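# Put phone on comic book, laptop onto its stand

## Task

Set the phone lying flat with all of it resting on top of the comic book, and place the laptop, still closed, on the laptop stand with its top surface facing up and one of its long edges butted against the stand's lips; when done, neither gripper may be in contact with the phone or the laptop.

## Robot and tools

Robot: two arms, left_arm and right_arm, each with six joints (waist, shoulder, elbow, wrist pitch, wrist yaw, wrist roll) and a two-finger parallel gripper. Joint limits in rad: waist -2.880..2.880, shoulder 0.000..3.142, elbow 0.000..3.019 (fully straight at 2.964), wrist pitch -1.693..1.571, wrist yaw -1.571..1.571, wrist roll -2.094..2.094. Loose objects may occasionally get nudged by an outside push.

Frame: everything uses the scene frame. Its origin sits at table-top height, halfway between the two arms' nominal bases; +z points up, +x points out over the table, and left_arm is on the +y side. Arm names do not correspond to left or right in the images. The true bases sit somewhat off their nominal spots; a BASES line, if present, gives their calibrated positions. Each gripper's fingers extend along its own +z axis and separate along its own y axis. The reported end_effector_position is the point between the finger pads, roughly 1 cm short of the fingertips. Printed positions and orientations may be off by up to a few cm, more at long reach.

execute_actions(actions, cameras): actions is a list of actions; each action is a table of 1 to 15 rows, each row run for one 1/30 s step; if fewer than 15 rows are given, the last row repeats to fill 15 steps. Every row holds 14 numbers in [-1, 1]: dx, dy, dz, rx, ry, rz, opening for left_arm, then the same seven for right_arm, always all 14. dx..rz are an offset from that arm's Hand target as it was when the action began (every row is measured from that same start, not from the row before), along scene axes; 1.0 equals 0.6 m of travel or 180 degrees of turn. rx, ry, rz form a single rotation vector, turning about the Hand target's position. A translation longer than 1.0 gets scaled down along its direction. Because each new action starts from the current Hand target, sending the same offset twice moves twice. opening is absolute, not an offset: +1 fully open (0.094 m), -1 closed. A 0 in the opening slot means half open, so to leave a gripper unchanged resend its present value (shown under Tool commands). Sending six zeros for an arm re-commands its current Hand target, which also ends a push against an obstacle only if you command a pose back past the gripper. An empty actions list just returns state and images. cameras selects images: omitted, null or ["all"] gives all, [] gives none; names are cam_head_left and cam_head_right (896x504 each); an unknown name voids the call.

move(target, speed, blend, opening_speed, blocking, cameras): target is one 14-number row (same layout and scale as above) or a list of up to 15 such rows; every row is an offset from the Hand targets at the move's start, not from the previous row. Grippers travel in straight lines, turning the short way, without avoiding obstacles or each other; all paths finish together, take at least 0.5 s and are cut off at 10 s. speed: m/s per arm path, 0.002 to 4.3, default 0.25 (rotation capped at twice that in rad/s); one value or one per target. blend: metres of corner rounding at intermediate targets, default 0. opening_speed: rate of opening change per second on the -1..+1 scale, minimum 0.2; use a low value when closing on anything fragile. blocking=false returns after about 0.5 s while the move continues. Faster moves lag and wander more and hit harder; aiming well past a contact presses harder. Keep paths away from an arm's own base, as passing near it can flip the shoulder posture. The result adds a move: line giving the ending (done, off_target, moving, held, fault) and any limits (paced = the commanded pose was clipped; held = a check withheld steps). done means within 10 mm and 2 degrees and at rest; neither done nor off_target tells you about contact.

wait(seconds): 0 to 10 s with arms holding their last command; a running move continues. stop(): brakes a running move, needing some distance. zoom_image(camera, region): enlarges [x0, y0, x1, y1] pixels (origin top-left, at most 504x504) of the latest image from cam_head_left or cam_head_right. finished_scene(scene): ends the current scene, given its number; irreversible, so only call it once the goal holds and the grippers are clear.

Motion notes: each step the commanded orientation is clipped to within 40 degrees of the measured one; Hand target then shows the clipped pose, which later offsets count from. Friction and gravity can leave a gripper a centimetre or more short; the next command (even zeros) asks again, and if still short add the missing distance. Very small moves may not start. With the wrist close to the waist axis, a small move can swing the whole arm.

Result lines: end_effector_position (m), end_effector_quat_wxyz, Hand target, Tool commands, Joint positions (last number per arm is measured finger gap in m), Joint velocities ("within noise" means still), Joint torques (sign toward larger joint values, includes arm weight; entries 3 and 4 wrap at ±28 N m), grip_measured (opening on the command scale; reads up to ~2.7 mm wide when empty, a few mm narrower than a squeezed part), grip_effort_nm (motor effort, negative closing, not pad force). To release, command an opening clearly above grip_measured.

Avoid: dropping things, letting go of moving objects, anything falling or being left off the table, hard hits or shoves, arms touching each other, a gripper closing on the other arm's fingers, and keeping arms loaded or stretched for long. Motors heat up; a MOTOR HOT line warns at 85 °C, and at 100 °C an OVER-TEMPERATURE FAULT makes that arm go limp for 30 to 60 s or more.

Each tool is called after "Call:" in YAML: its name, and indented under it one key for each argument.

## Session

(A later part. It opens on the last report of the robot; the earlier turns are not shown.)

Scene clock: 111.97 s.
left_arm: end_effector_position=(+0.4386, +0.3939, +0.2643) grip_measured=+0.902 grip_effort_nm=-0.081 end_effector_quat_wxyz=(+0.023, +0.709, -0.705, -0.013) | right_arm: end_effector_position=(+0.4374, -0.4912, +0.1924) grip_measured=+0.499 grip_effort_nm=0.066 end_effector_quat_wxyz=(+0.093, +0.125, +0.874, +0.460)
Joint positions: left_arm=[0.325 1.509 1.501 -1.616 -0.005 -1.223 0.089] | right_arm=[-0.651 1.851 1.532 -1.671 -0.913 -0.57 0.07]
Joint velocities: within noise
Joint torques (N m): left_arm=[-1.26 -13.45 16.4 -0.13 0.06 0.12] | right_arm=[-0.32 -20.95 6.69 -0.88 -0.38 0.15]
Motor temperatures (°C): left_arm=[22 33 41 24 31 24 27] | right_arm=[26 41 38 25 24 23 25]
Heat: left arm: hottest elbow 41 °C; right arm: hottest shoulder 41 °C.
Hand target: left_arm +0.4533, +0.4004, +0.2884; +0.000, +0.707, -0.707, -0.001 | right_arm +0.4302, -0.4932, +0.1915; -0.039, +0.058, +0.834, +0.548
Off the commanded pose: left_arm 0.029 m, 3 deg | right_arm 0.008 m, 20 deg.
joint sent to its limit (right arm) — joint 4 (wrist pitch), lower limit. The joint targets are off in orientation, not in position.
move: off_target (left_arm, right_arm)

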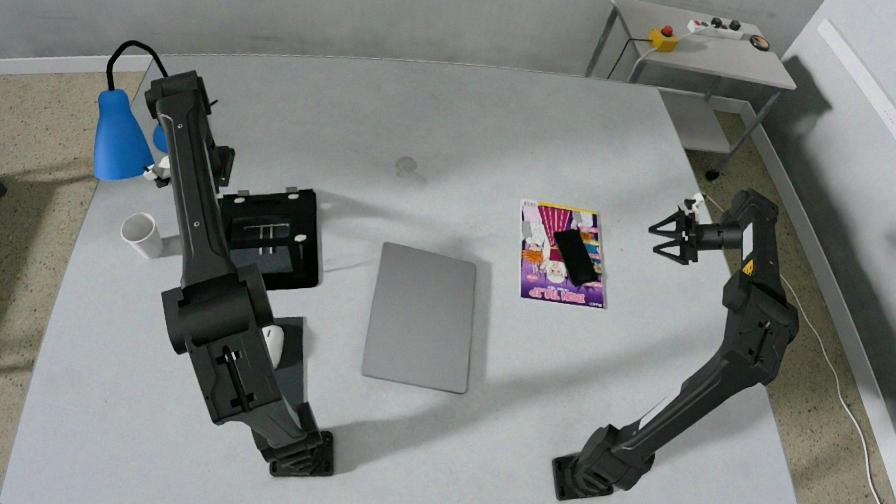

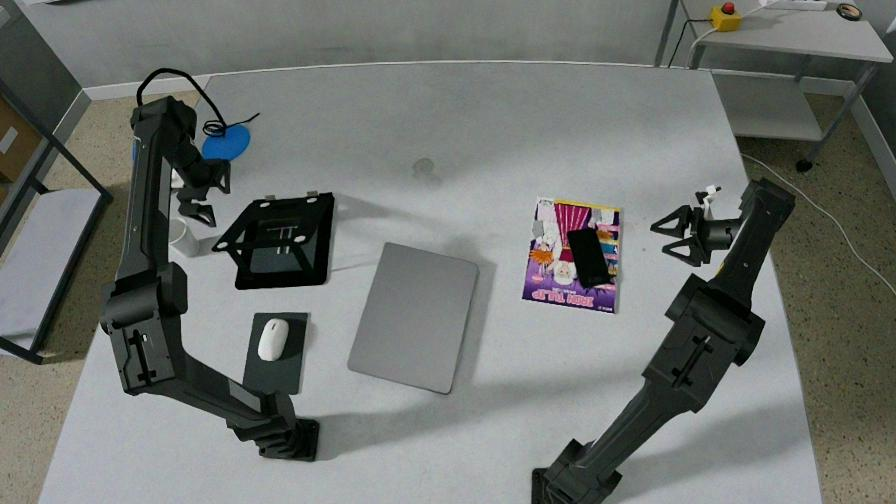

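Call:
move:
  target: [-0.0,-0.072,-0.17,0,0,0,0.9,-0.1,0.0,0.1,0.02,0,0,0.5]
  speed: 0.2

Call:
zoom_image:
  camera: "cam_head_left"
  region: [180, 150, 360, 330]

Call:
zoom_image:
  camera: "cam_head_right"
  region: [180, 150, 360, 330]

Scene clock: 119.50 s.
left_arm: end_effector_position=(+0.4521, +0.3630, +0.1879) grip_measured=+0.902 grip_effort_nm=-0.081 end_effector_quat_wxyz=(+0.002, +0.708, -0.706, -0.003) | right_arm: end_effector_position=(+0.3775, -0.4924, +0.2512) grip_measured=+0.499 grip_effort_nm=0.066 end_effector_quat_wxyz=(+0.145, +0.165, +0.868, +0.445)
Joint positions: left_arm=[0.249 1.509 1.3 -1.369 -0.003 -1.295 0.089] | right_arm=[-0.743 1.623 1.391 -1.671 -0.935 -0.53 0.07]
Joint velocities: within noise
Joint torques (N m): left_arm=[-2.61 -14.97 9.13 0.79 -0.02 -0.08] | right_arm=[-0.38 -17.67 6.91 -0.75 -0.55 0.18]
Motor temperatures (°C): left_arm=[22 33 40 23 30 24 27] | right_arm=[26 40 38 25 24 23 25]
Heat: left arm: hottest elbow 40 °C; right arm: hottest shoulder 40 °C.
Hand target: left_arm +0.4534, +0.3572, +0.1864; -0.001, +0.707, -0.707, -0.001 | right_arm +0.3701, -0.4931, +0.2515; -0.040, +0.057, +0.816, +0.574
Off the commanded pose: left_arm 0.006 m, 0 deg | right_arm 0.007 m, 29 deg.
joint sent to its limit (right arm) — joint 4 (wrist pitch), lower limit. The joint targets are off in orientation, not in position.
move: off_target (right_arm)

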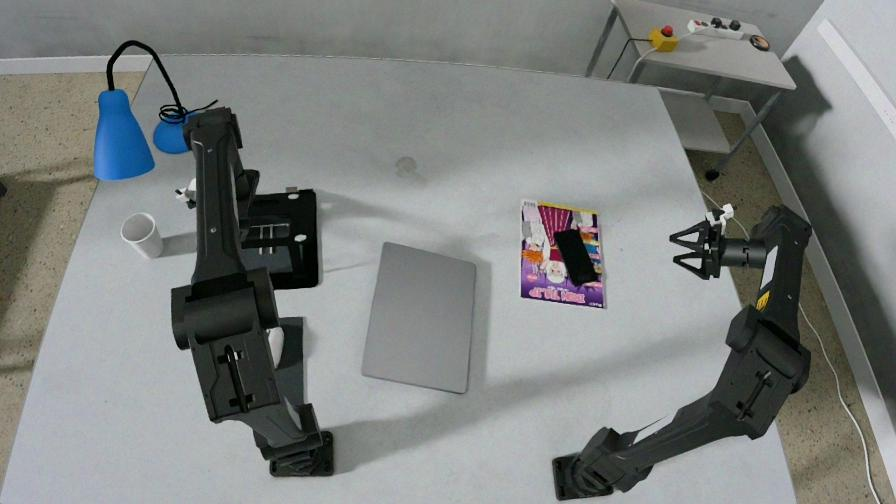

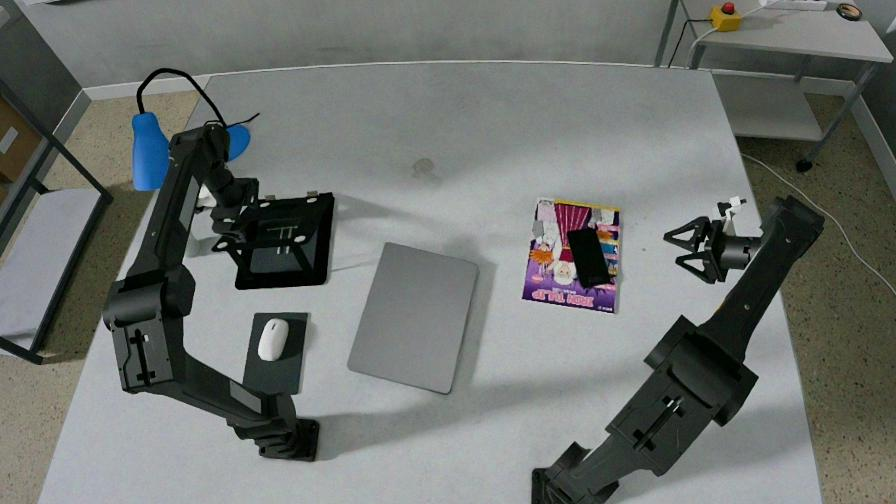

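Scaled by 2.800.

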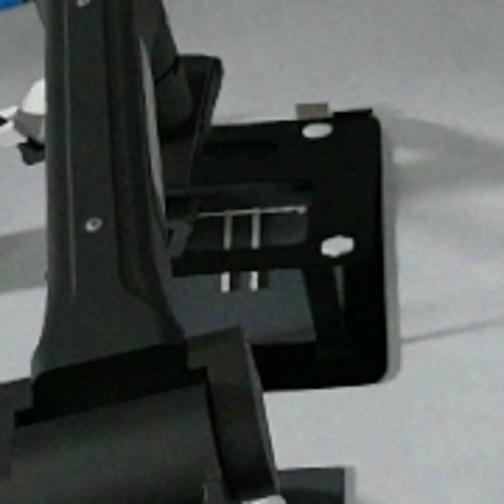

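Scaled by 2.800.

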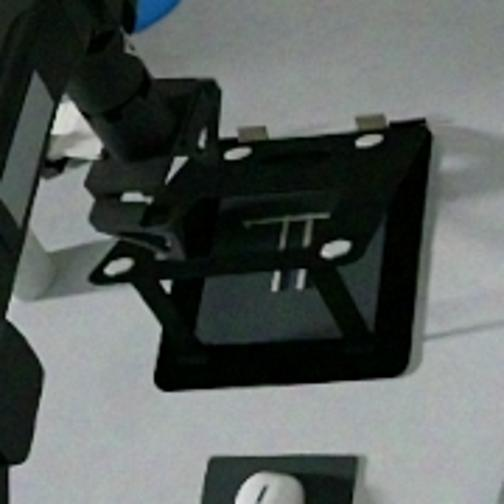

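Call:
move:
  target:
    - [0,-0.035,-0.05,0,0,0,0.9,0,0,0,0.02,0,0,0.5]
    - [0,-0.035,-0.13,0,0,0,0.9,0,0,0,0.02,0,0,0.5]
  speed: 0.12

Call:
zoom_image:
  camera: "cam_head_right"
  region: [180, 150, 360, 330]

Scene clock: 127.03 s.
left_arm: end_effector_position=(+0.4512, +0.3425, +0.1120) grip_measured=+0.902 grip_effort_nm=-0.085 end_effector_quat_wxyz=(+0.000, +0.709, -0.706, -0.002) | right_arm: end_effector_position=(+0.3777, -0.4921, +0.2528) grip_measured=+0.499 grip_effort_nm=0.066 end_effector_quat_wxyz=(+0.153, +0.177, +0.855, +0.463)
Joint positions: left_arm=[0.204 1.552 1.141 -1.162 -0.003 -1.342 0.089] | right_arm=[-0.753 1.623 1.378 -1.671 -0.98 -0.523 0.07]
Joint velocities: within noise
Joint torques (N m): left_arm=[-2.2 -13.8 8.51 0.68 0.02 -0.1] | right_arm=[-0.32 -17.61 6.8 -0.75 -0.55 0.15]
Motor temperatures (°C): left_arm=[22 33 40 23 30 24 27] | right_arm=[26 40 38 25 24 23 25]
Heat: left arm: hottest elbow 40 °C; right arm: hottest shoulder 40 °C.
Hand target: left_arm +0.4533, +0.3362, +0.1084; -0.001, +0.707, -0.707, -0.001 | right_arm +0.3702, -0.4932, +0.2516; -0.042, +0.055, +0.798, +0.599
Off the commanded pose: left_arm 0.008 m, 0 deg | right_arm 0.008 m, 31 deg.
joint sent to its limit (right arm) — joint 4 (wrist pitch), lower limit. The joint targets are off in orientation, not in position.
move: off_target (right_arm)

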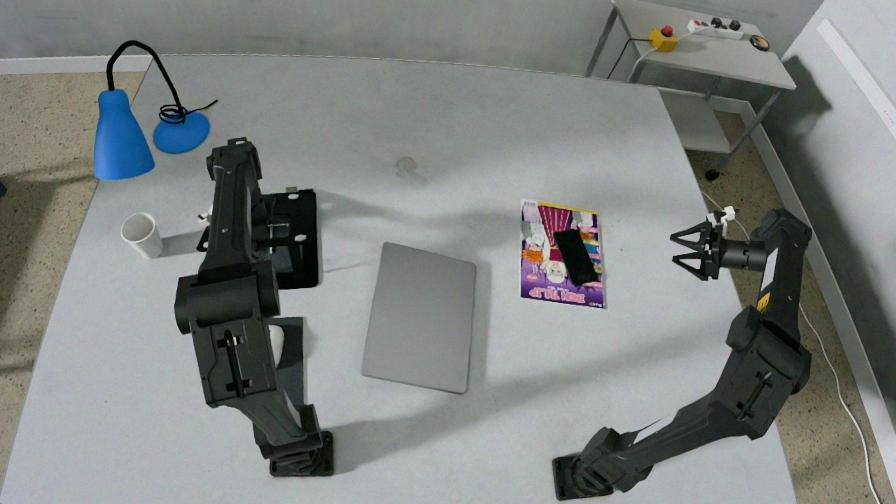

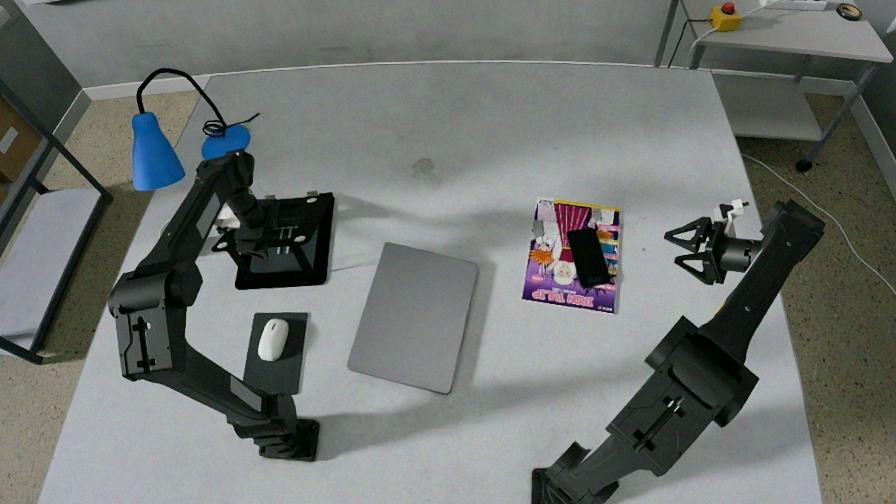

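Scaled by 2.800.

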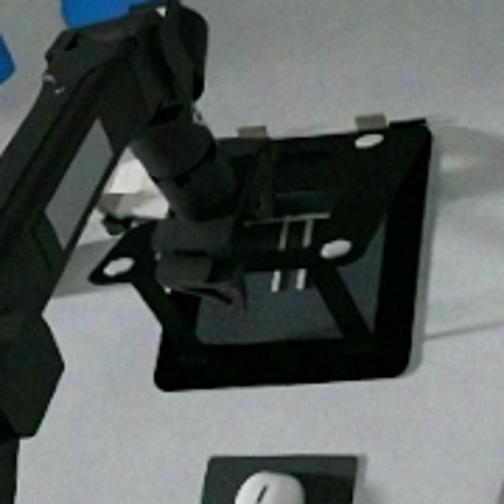

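Call:
move:
  target:
    - [0,0,0.01,0,0,0,-0.9,0,0,0,0,0,0,0.5]
    - [0,0,0.045,0,0,0,-0.9,0,0,0,0,0,0,0.5]
    - [-0.018,0.05,0.045,0,0,-0.25,-0.9,0,0,0,0,0,0,0.5]
  speed: 0.12
  opening_speed: 1

Call:
zoom_image:
  camera: "cam_head_right"
  region: [180, 150, 360, 330]

Scene clock: 138.20 s.
left_arm: end_effector_position=(+0.4393, +0.3631, +0.1141) grip_measured=-0.378 grip_effort_nm=-1.009 end_effector_quat_wxyz=(-0.011, -0.402, +0.916, +0.005) | right_arm: end_effector_position=(+0.3778, -0.4920, +0.2529) grip_measured=+0.499 grip_effort_nm=0.066 end_effector_quat_wxyz=(+0.153, +0.178, +0.855, +0.463)
Joint positions: left_arm=[0.256 1.547 1.141 -1.187 -0.006 -0.543 0.029] | right_arm=[-0.753 1.623 1.378 -1.671 -0.98 -0.523 0.07]
Joint velocities: within noise
Joint torques (N m): left_arm=[-1.03 -16.44 11.79 -0.76 0.14 0.43] | right_arm=[-0.5 -17.55 6.8 -0.76 -0.55 0.15]
Motor temperatures (°C): left_arm=[22 32 40 24 30 24 27] | right_arm=[26 40 39 25 24 23 25]
Heat: left arm: hottest elbow 40 °C; right arm: hottest shoulder 40 °C.
Hand target: left_arm +0.4425, +0.3661, +0.1353; +0.001, -0.382, +0.924, +0.000 | right_arm +0.3702, -0.4932, +0.2515; -0.042, +0.055, +0.798, +0.599
Off the commanded pose: left_arm 0.022 m, 3 deg | right_arm 0.008 m, 31 deg.
joint sent to its limit (right arm) — joint 4 (wrist pitch), lower limit. The joint targets are off in orientation, not in position.
move: off_target (left_arm, right_arm)

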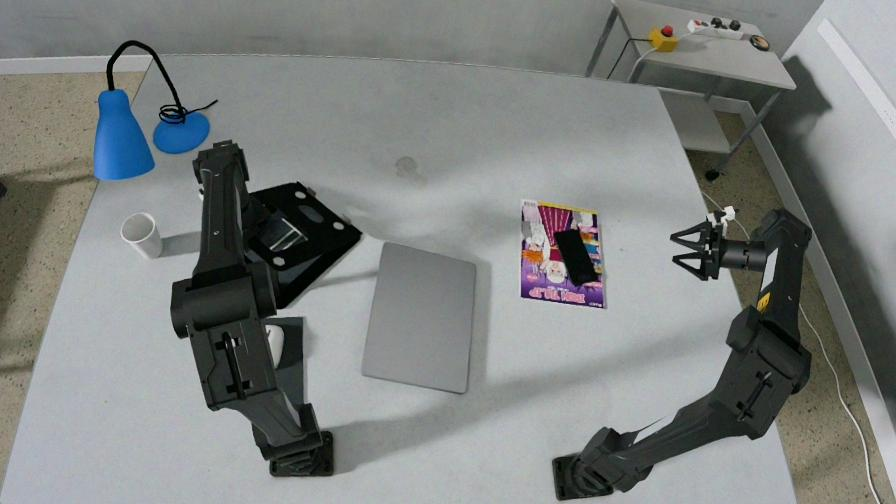

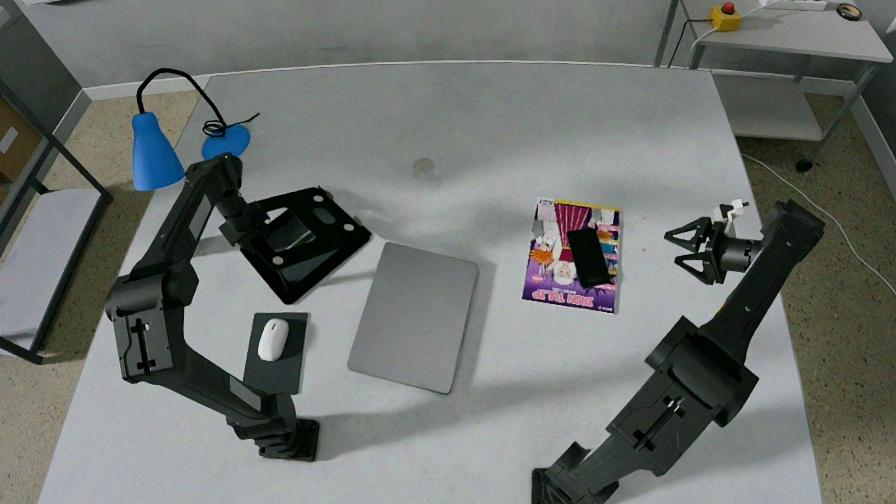

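Scaled by 2.800.

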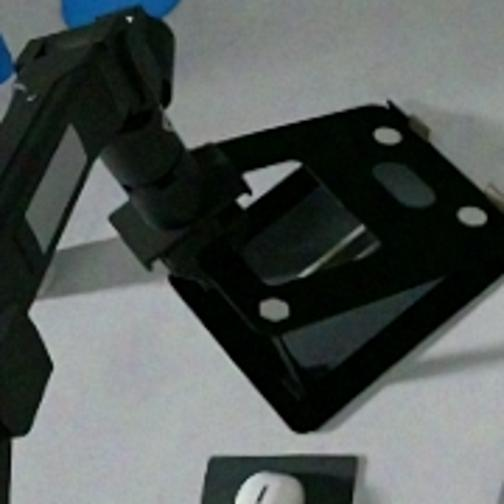

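Call:
move:
  target:
    - [0,0,-0.04,0,0,0,-0.7,0,0,0,0,0,0,0.5]
    - [0,0,-0.04,0,0,0,0.9,0,0,0,0,0,0,0.5]
    - [0,0,0.25,0,0,0,0.9,0,0,0,0,0,0,0.5]
  speed: [0.08,0.1,0.3]

Call:
zoom_image:
  camera: "cam_head_right"
  region: [200, 170, 500, 420]

Call:
zoom_image:
  camera: "cam_head_left"
  region: [200, 170, 500, 420]

Scene clock: 146.90 s.
left_arm: end_effector_position=(+0.4261, +0.3607, +0.2629) grip_measured=+0.898 grip_effort_nm=0.129 end_effector_quat_wxyz=(-0.024, -0.386, +0.922, +0.004) | right_arm: end_effector_position=(+0.3778, -0.4920, +0.2529) grip_measured=+0.499 grip_effort_nm=0.071 end_effector_quat_wxyz=(+0.153, +0.178, +0.855, +0.463)
Joint positions: left_arm=[0.261 1.447 1.431 -1.602 -0.004 -0.503 0.089] | right_arm=[-0.753 1.623 1.378 -1.671 -0.98 -0.522 0.07]
Joint velocities: within noise
Joint torques (N m): left_arm=[-1.2 -12.51 16.53 -0.1 0.05 0.12] | right_arm=[-0.38 -17.55 6.82 -0.75 -0.54 0.16]
Motor temperatures (°C): left_arm=[22 32 40 23 30 24 28] | right_arm=[26 40 39 25 25 23 25]
Heat: left arm: hottest elbow 40 °C; right arm: hottest shoulder 40 °C.
Hand target: left_arm +0.4424, +0.3662, +0.2853; +0.001, -0.382, +0.924, +0.000 | right_arm +0.3702, -0.4932, +0.2515; -0.042, +0.055, +0.798, +0.599
Off the commanded pose: left_arm 0.028 m, 3 deg | right_arm 0.008 m, 31 deg.
joint sent to its limit (right arm) — joint 4 (wrist pitch), lower limit. The joint targets are off in orientation, not in position.
move: off_target (left_arm, right_arm)

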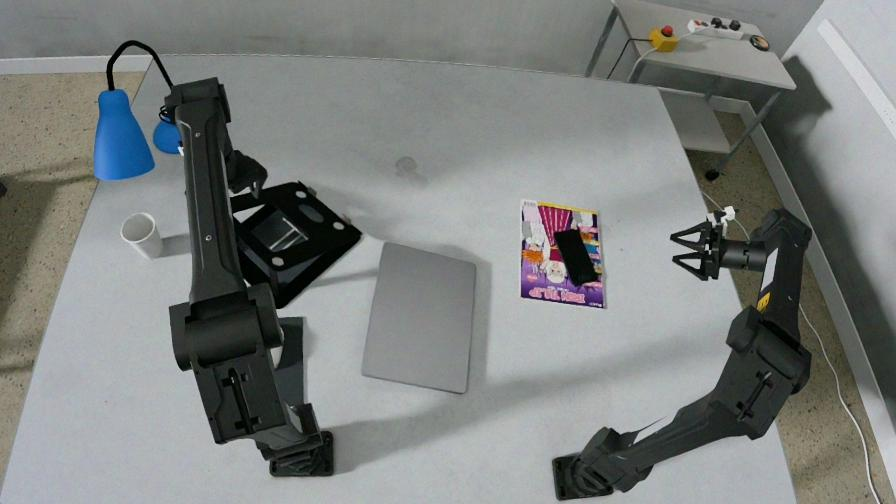

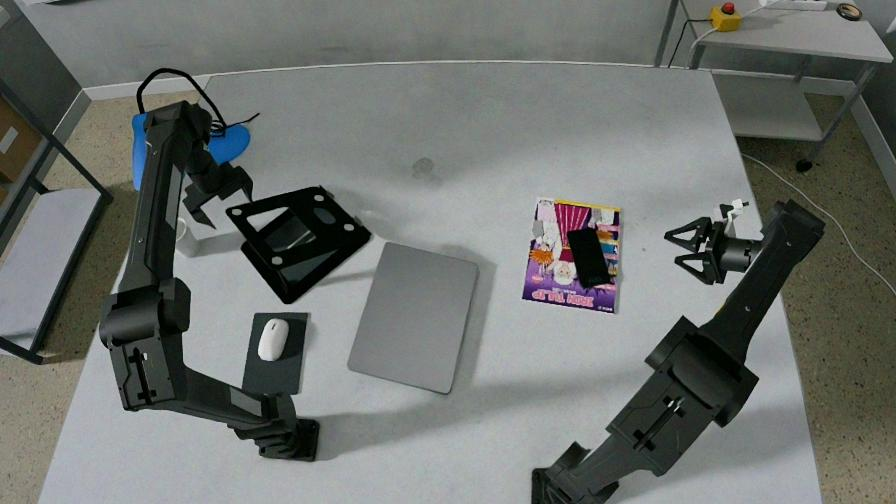

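Scaled by 1.680.

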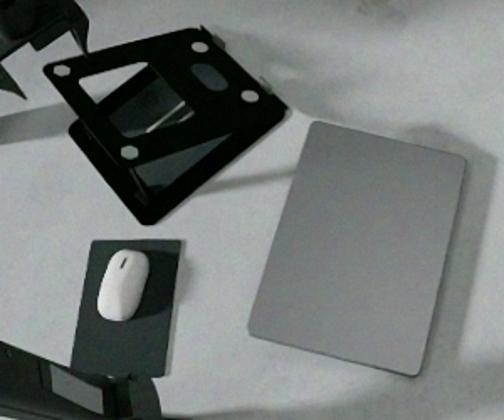

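Scaled by 1.680.

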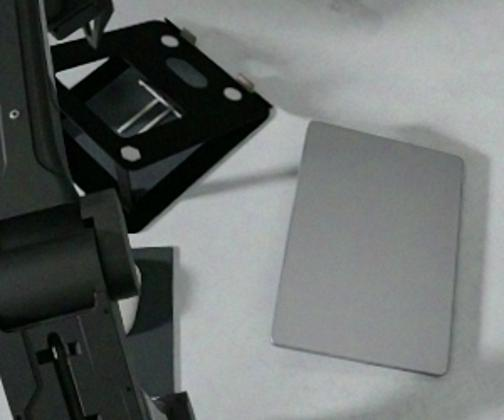

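Call:
move:
  target: [0,0,0,0,0,0,0.9,-0.25,0.68,-0.02,-0.3,-0.345,0.459,0.5]
  speed: 0.3
  cameras: ["cam_head_left"]

Scene clock: 175.83 s.
left_arm: end_effector_position=(+0.4260, +0.3607, +0.2629) grip_measured=+0.898 grip_effort_nm=0.129 end_effector_quat_wxyz=(-0.024, -0.386, +0.922, +0.004) | right_arm: end_effector_position=(+0.2091, -0.0988, +0.2248) grip_measured=+0.499 grip_effort_nm=0.056 end_effector_quat_wxyz=(+0.018, +0.706, -0.708, -0.002)
Joint positions: left_arm=[0.261 1.447 1.431 -1.603 -0.004 -0.503 0.089] | right_arm=[0.719 1.197 1.099 -1.509 -0.002 -0.843 0.07]
Joint velocities: within noise
Joint torques (N m): left_arm=[-1.61 -12.63 16.49 0.09 0.01 0.08] | right_arm=[1.14 -8.29 12.25 0.12 0.06 0.23]
Motor temperatures (°C): left_arm=[22 31 46 23 29 24 27] | right_arm=[26 40 39 25 25 23 25]
Heat: left arm: hottest elbow 46 °C; right arm: hottest shoulder 40 °C.
Hand target: left_arm +0.4424, +0.3662, +0.2853; +0.001, -0.383, +0.924, +0.000 | right_arm +0.2203, -0.0851, +0.2394; +0.000, +0.707, -0.708, +0.000
Off the commanded pose: left_arm 0.028 m, 3 deg | right_arm 0.023 m, 2 deg.
move: off_target (left_arm, right_arm)
Images, in order (width x height): cam_head_left 896x504.

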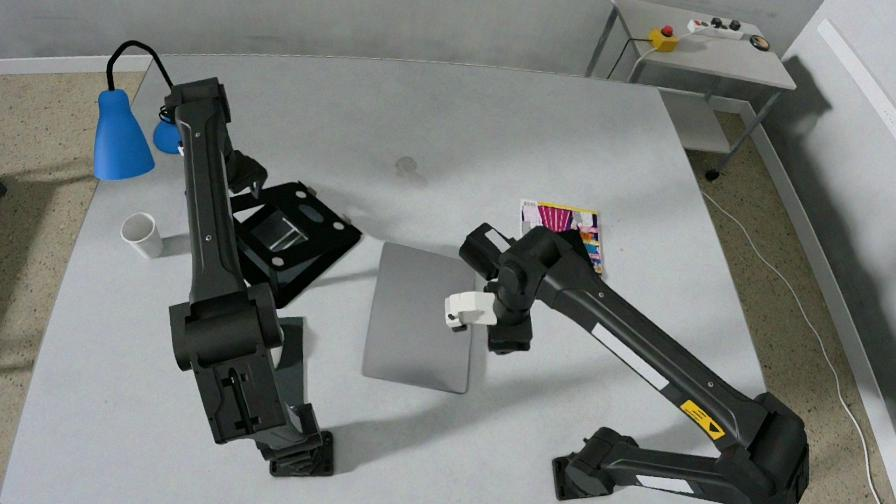

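Call:
move:
  target: [0,0,0,0,0,0,0.9,-0.15,0.2,-0.06,0.0624,-0.358,0.099,0.6]
  speed: 0.25

Call:
zoom_image:
  camera: "cam_head_left"
  region: [330, 220, 560, 450]

Call:
zoom_image:
  camera: "cam_head_right"
  region: [330, 220, 560, 450]

Scene clock: 182.17 s.
left_arm: end_effector_position=(+0.4260, +0.3607, +0.2629) grip_measured=+0.898 grip_effort_nm=0.129 end_effector_quat_wxyz=(-0.024, -0.386, +0.922, +0.004) | right_arm: end_effector_position=(+0.1337, +0.0348, +0.2145) grip_measured=+0.599 grip_effort_nm=0.056 end_effector_quat_wxyz=(-0.446, +0.682, -0.492, +0.305)
Joint positions: left_arm=[0.261 1.447 1.431 -1.603 -0.004 -0.503 0.089] | right_arm=[1.514 1.051 0.647 -0.465 0.995 -0.764 0.075]
Joint velocities: within noise
Joint torques (N m): left_arm=[-0.97 -12.75 16.49 -0.18 0.02 0.12] | right_arm=[1.38 -6.48 7.68 1.52 0.48 0.13]
Motor temperatures (°C): left_arm=[22 31 46 23 29 24 27] | right_arm=[26 39 39 25 24 23 25]
Heat: left arm: hottest elbow 46 °C; right arm: hottest shoulder 39 °C.
Hand target: left_arm +0.4424, +0.3662, +0.2853; +0.001, -0.383, +0.924, +0.000 | right_arm +0.1302, +0.0349, +0.2035; -0.441, +0.690, -0.484, +0.309
Off the commanded pose: left_arm 0.028 m, 3 deg | right_arm 0.012 m, 2 deg.
move: off_target (left_arm, right_arm)

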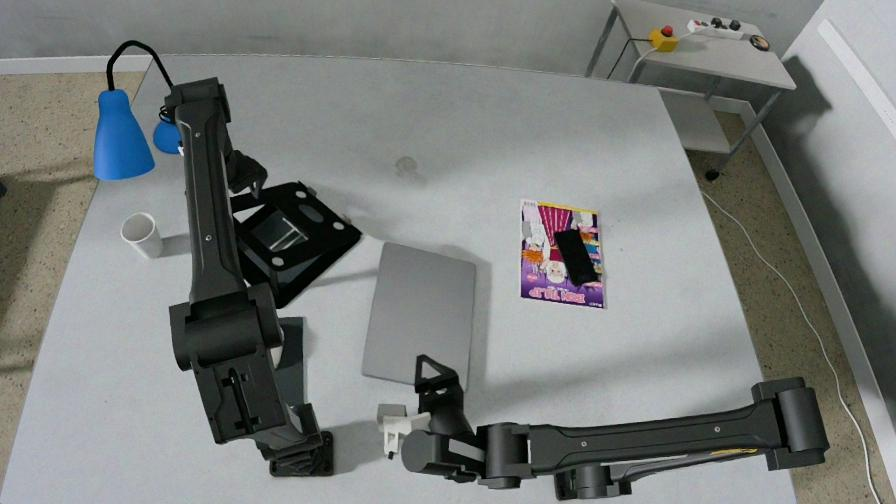

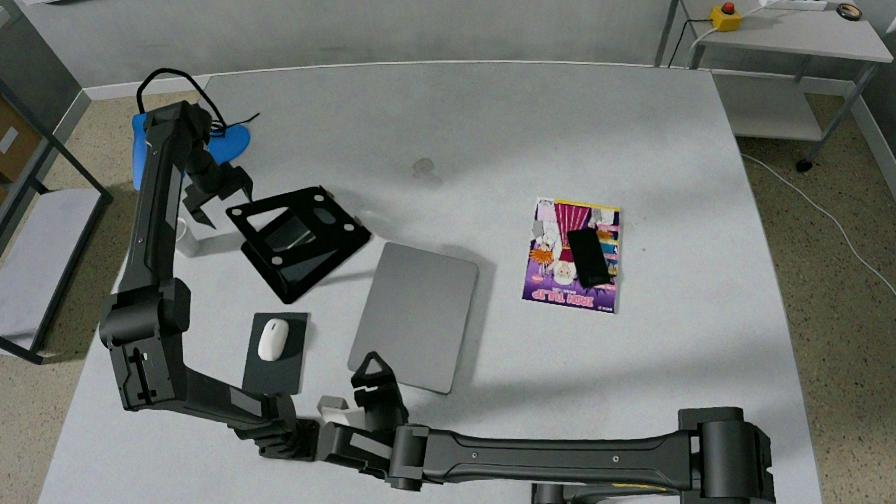

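Scaled by 2.191.

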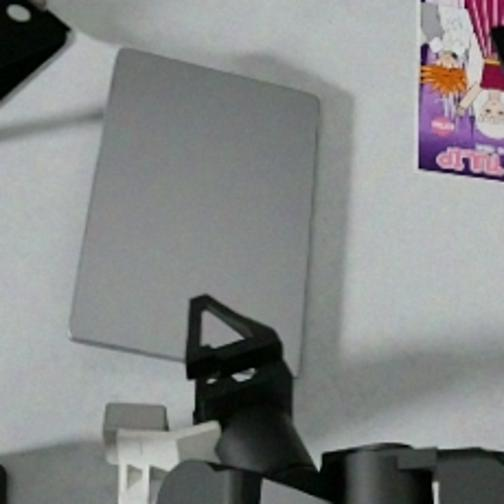

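Scaled by 2.191.

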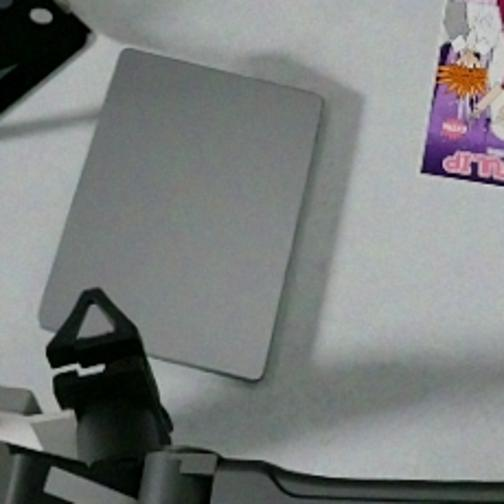

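Call:
move:
  target:
    - [0,0,0,0,0,0,0.9,-0.067,0.042,-0.16,0,0,0,0.2]
    - [0,0,0,0,0,0,0.9,-0.067,0.042,-0.265,0,0,0,0.2]
  speed: [0.2,0.1]

Call:
zoom_image:
  camera: "cam_head_left"
  region: [330, 310, 490, 470]

Call:
zoom_image:
  camera: "cam_head_right"
  region: [310, 310, 470, 470]

Scene clock: 189.63 s.
left_arm: end_effector_position=(+0.4260, +0.3607, +0.2629) grip_measured=+0.898 grip_effort_nm=0.129 end_effector_quat_wxyz=(-0.024, -0.386, +0.922, +0.004) | right_arm: end_effector_position=(+0.0930, +0.0638, +0.0538) grip_measured=+0.201 grip_effort_nm=-0.081 end_effector_quat_wxyz=(-0.445, +0.684, -0.491, +0.305)
Joint positions: left_arm=[0.261 1.447 1.431 -1.603 -0.004 -0.503 0.089] | right_arm=[1.645 1.539 0.539 -0.049 1.068 -0.559 0.056]
Joint velocities: within noise
Joint torques (N m): left_arm=[-0.85 -11.87 16.44 -0.1 0 0.06] | right_arm=[1.2 -10.05 4.48 1.37 0.57 0.2]
Motor temperatures (°C): left_arm=[22 31 47 23 29 24 27] | right_arm=[26 38 39 25 24 23 25]
Heat: left arm: hottest elbow 47 °C; right arm: hottest elbow 39 °C.
Hand target: left_arm +0.4424, +0.3662, +0.2853; +0.001, -0.383, +0.924, +0.000 | right_arm +0.0899, +0.0600, +0.0444; -0.441, +0.690, -0.484, +0.309
Off the commanded pose: left_arm 0.028 m, 3 deg | right_arm 0.010 m, 1 deg.
move: off_target (left_arm)

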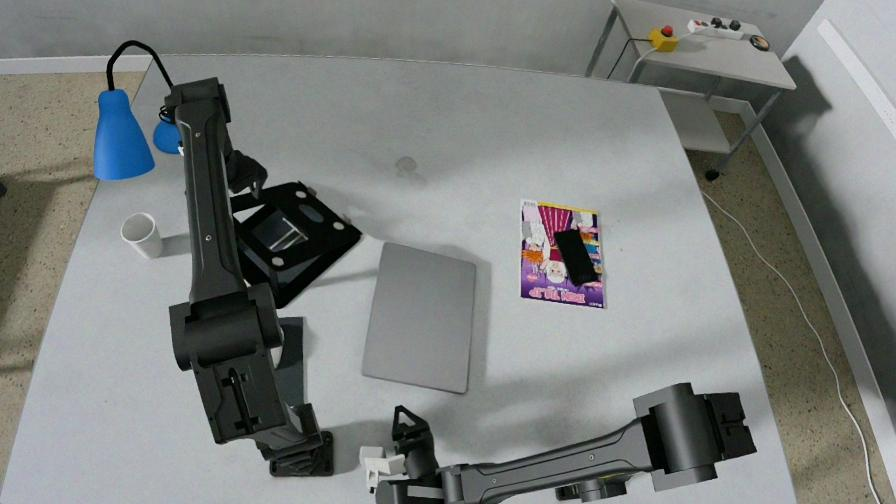

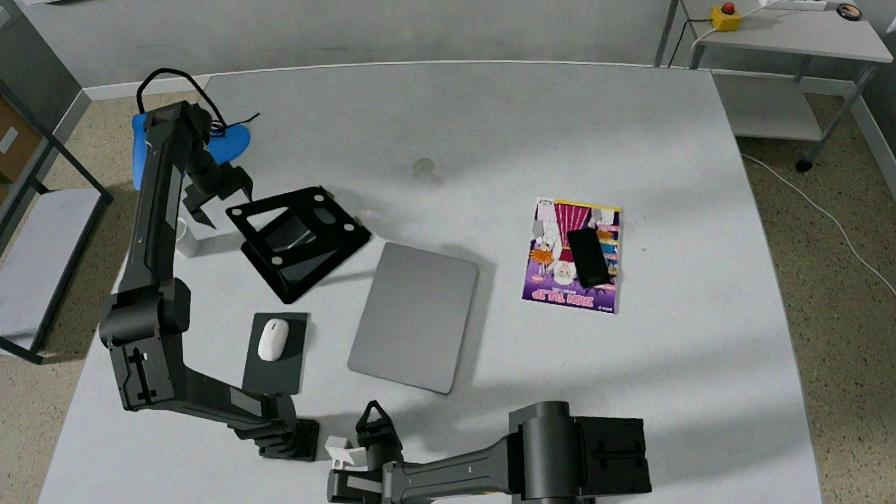

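Scaled by 3.150.

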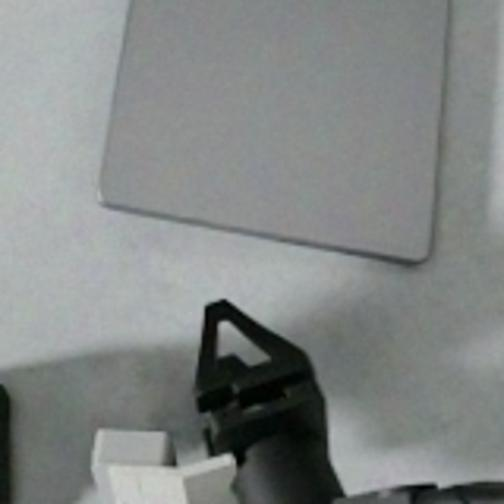

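Scaled by 3.150.

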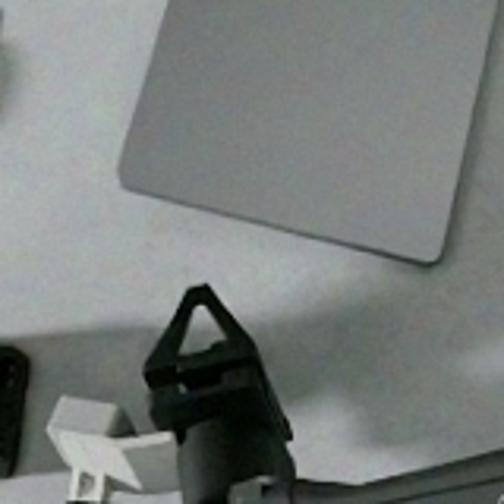

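Call:
move:
  target:
    - [0,0,0,0,0,0,0.9,0,0,-0.022,0,0,0,0.25]
    - [0,0,0,0,0,0,0.9,0.12,0,-0.022,0,0,0,0.25]
  speed: [0.1,0.08]

Call:
zoom_image:
  camera: "cam_head_left"
  region: [330, 310, 490, 470]

Call:
zoom_image:
  camera: "cam_head_right"
  region: [310, 310, 470, 470]

Scene clock: 195.43 s.
left_arm: end_effector_position=(+0.4260, +0.3607, +0.2629) grip_measured=+0.898 grip_effort_nm=0.129 end_effector_quat_wxyz=(-0.024, -0.386, +0.922, +0.004) | right_arm: end_effector_position=(+0.1585, +0.0677, +0.0427) grip_measured=+0.249 grip_effort_nm=0.066 end_effector_quat_wxyz=(-0.451, +0.685, -0.486, +0.302)
Joint positions: left_arm=[0.261 1.447 1.431 -1.603 -0.004 -0.503 0.089] | right_arm=[1.44 1.601 0.489 0.349 0.934 -0.888 0.059]
Joint velocities: within noise
Joint torques (N m): left_arm=[-1.26 -12.75 16.61 0.1 0.07 0.05] | right_arm=[-0.38 -10.17 3.88 1.78 0.29 0.15]
Motor temperatures (°C): left_arm=[22 31 48 23 29 24 27] | right_arm=[26 38 38 25 24 23 25]
Heat: left arm: hottest elbow 48 °C; right arm: hottest shoulder 38 °C.
Hand target: left_arm +0.4424, +0.3662, +0.2853; +0.001, -0.383, +0.924, +0.000 | right_arm +0.1619, +0.0600, +0.0313; -0.441, +0.690, -0.484, +0.309
Off the commanded pose: left_arm 0.028 m, 3 deg | right_arm 0.014 m, 2 deg.
move: off_target (left_arm, right_arm)

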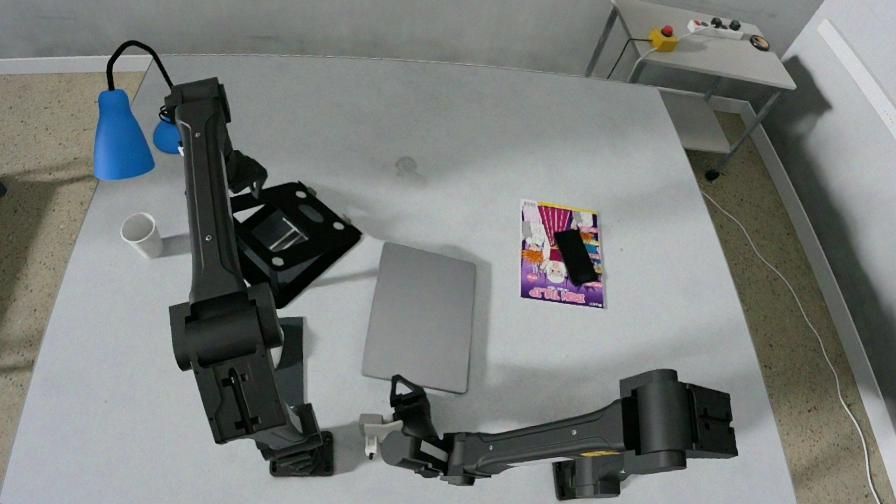

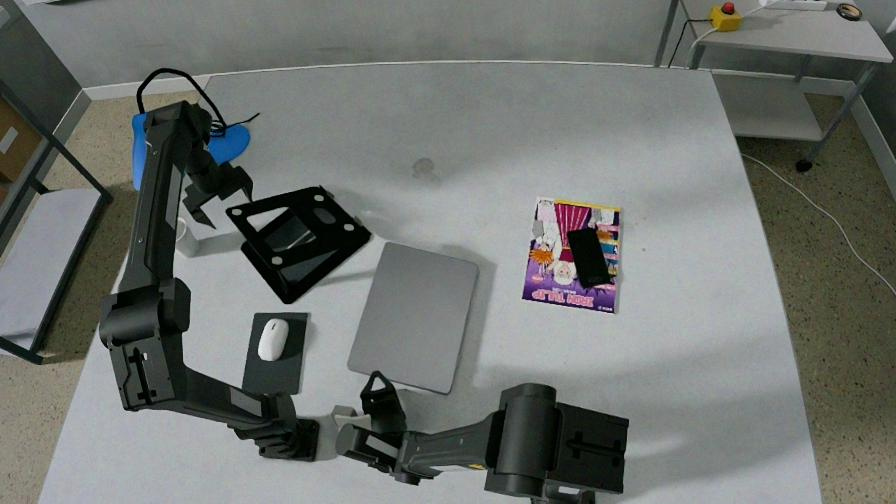

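Scaled by 3.150.

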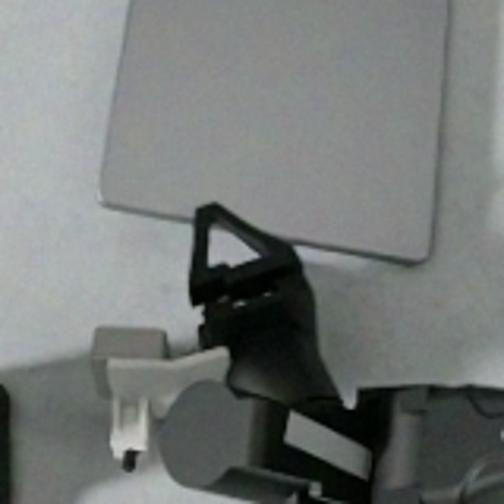

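Scaled by 3.150.

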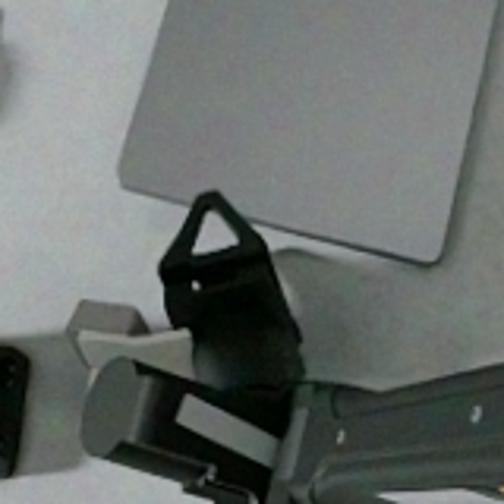

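Call:
move:
  target:
    - [0,0,0,0,0,0,0.9,0.07,0.02,0,0,0,0,0.25]
  speed: [0.06]

Call:
zoom_image:
  camera: "cam_head_left"
  region: [330, 310, 490, 470]

Call:
zoom_image:
  camera: "cam_head_right"
  region: [310, 310, 470, 470]

Scene clock: 199.37 s.
left_arm: end_effector_position=(+0.4260, +0.3607, +0.2629) grip_measured=+0.898 grip_effort_nm=0.129 end_effector_quat_wxyz=(-0.024, -0.386, +0.922, +0.004) | right_arm: end_effector_position=(+0.1960, +0.0636, +0.0353) grip_measured=+0.249 grip_effort_nm=0.066 end_effector_quat_wxyz=(-0.442, +0.692, -0.482, +0.307)
Joint positions: left_arm=[0.261 1.447 1.431 -1.603 -0.004 -0.503 0.089] | right_arm=[1.325 1.639 0.489 0.459 0.849 -1.014 0.059]
Joint velocities: within noise
Joint torques (N m): left_arm=[-1.61 -11.93 16.58 -0.03 0.03 0.09] | right_arm=[-0.5 -9.88 6.54 1.74 0.14 0.11]
Motor temperatures (°C): left_arm=[22 31 48 23 29 24 27] | right_arm=[26 38 38 25 24 23 25]
Heat: left arm: hottest elbow 48 °C; right arm: hottest shoulder 38 °C.
Hand target: left_arm +0.4424, +0.3662, +0.2853; +0.001, -0.383, +0.924, +0.000 | right_arm +0.2040, +0.0720, +0.0313; -0.441, +0.690, -0.484, +0.309
Off the commanded pose: left_arm 0.028 m, 3 deg | right_arm 0.012 m, 0 deg.
move: off_target (left_arm, right_arm)

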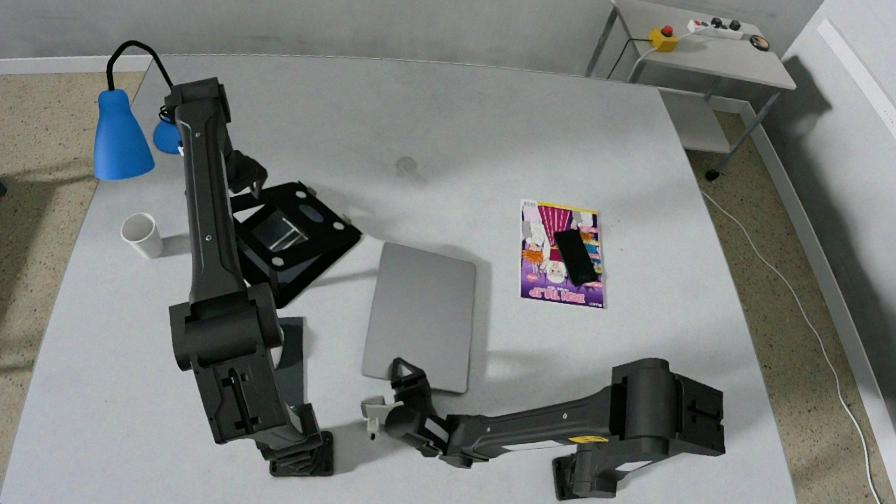

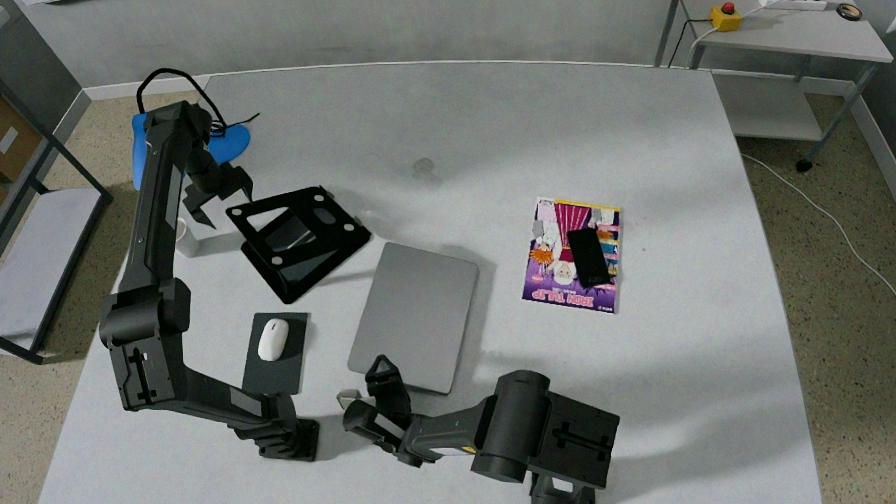

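Scaled by 3.150.

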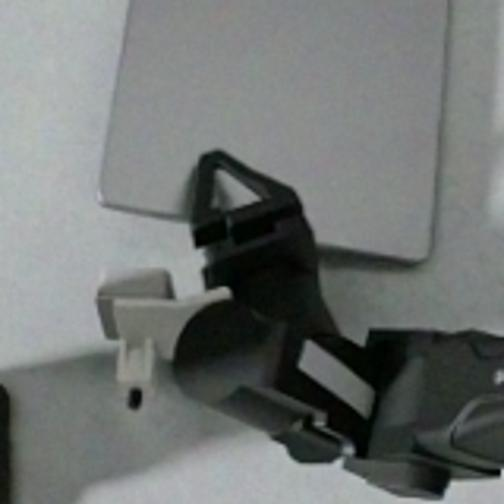

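Scaled by 3.150.

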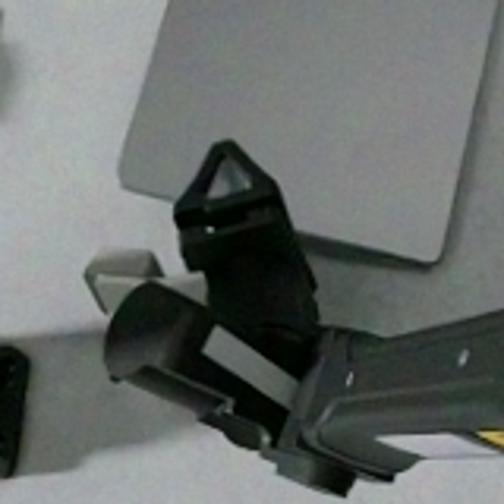

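Call:
move:
  target:
    - [-0.14,-0.2,-0.1,-0.267,-0.154,-0.154,0.5,0,0,0,0,0,0,-0.78]
  speed: [0.25]
  opening_speed: 0.6

Call:
zoom_image:
  camera: "cam_head_left"
  region: [250, 200, 490, 440]

Call:
zoom_image:
  camera: "cam_head_right"
  region: [250, 200, 490, 440]

Scene clock: 214.63 s.
left_arm: end_effector_position=(+0.3614, +0.2430, +0.2270) grip_measured=+0.502 grip_effort_nm=-0.081 end_effector_quat_wxyz=(+0.062, -0.110, +0.882, -0.454) | right_arm: end_effector_position=(+0.1963, +0.0656, +0.0327) grip_measured=-0.512 grip_effort_nm=-1.038 end_effector_quat_wxyz=(-0.441, +0.696, -0.477, +0.307)
Joint positions: left_arm=[0.404 1.277 0.974 -1.504 0.931 0.304 0.071] | right_arm=[1.323 1.65 0.491 0.471 0.842 -1.027 0.023]
Joint velocities: within noise
Joint torques (N m): left_arm=[-0.56 -9.52 8.54 -0.39 0.65 0.17] | right_arm=[-0.44 -10.75 6.35 1.29 0.4 0.26]
Motor temperatures (°C): left_arm=[22 30 48 23 29 24 27] | right_arm=[26 37 37 25 24 23 25]
Heat: left arm: hottest elbow 48 °C; right arm: hottest shoulder 37 °C.
Hand target: left_arm +0.3585, +0.2461, +0.2253; +0.061, -0.115, +0.880, -0.457 | right_arm +0.2039, +0.0721, +0.0313; -0.441, +0.690, -0.484, +0.309
Off the commanded pose: left_arm 0.005 m, 1 deg | right_arm 0.010 m, 1 deg.
move: done

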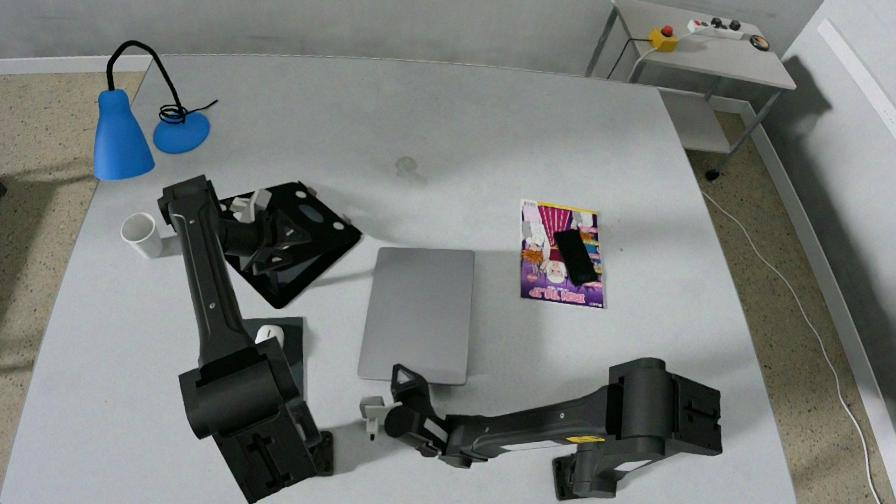

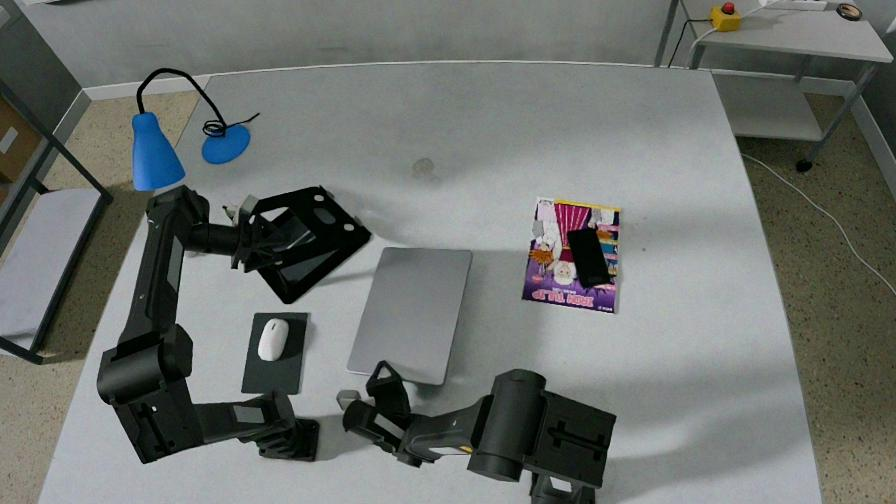

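Scaled by 2.100.

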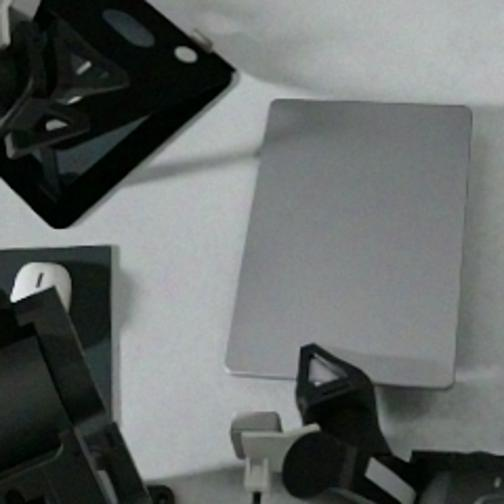

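Scaled by 2.100.

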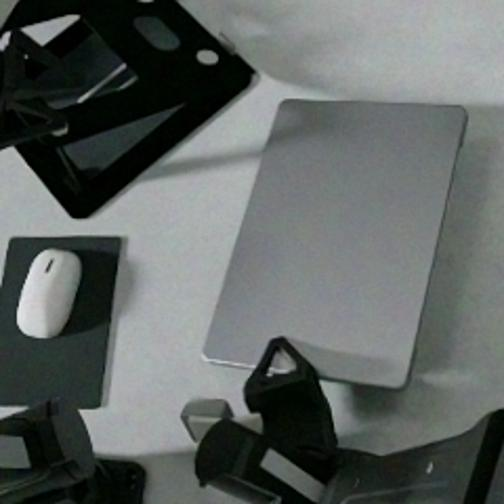

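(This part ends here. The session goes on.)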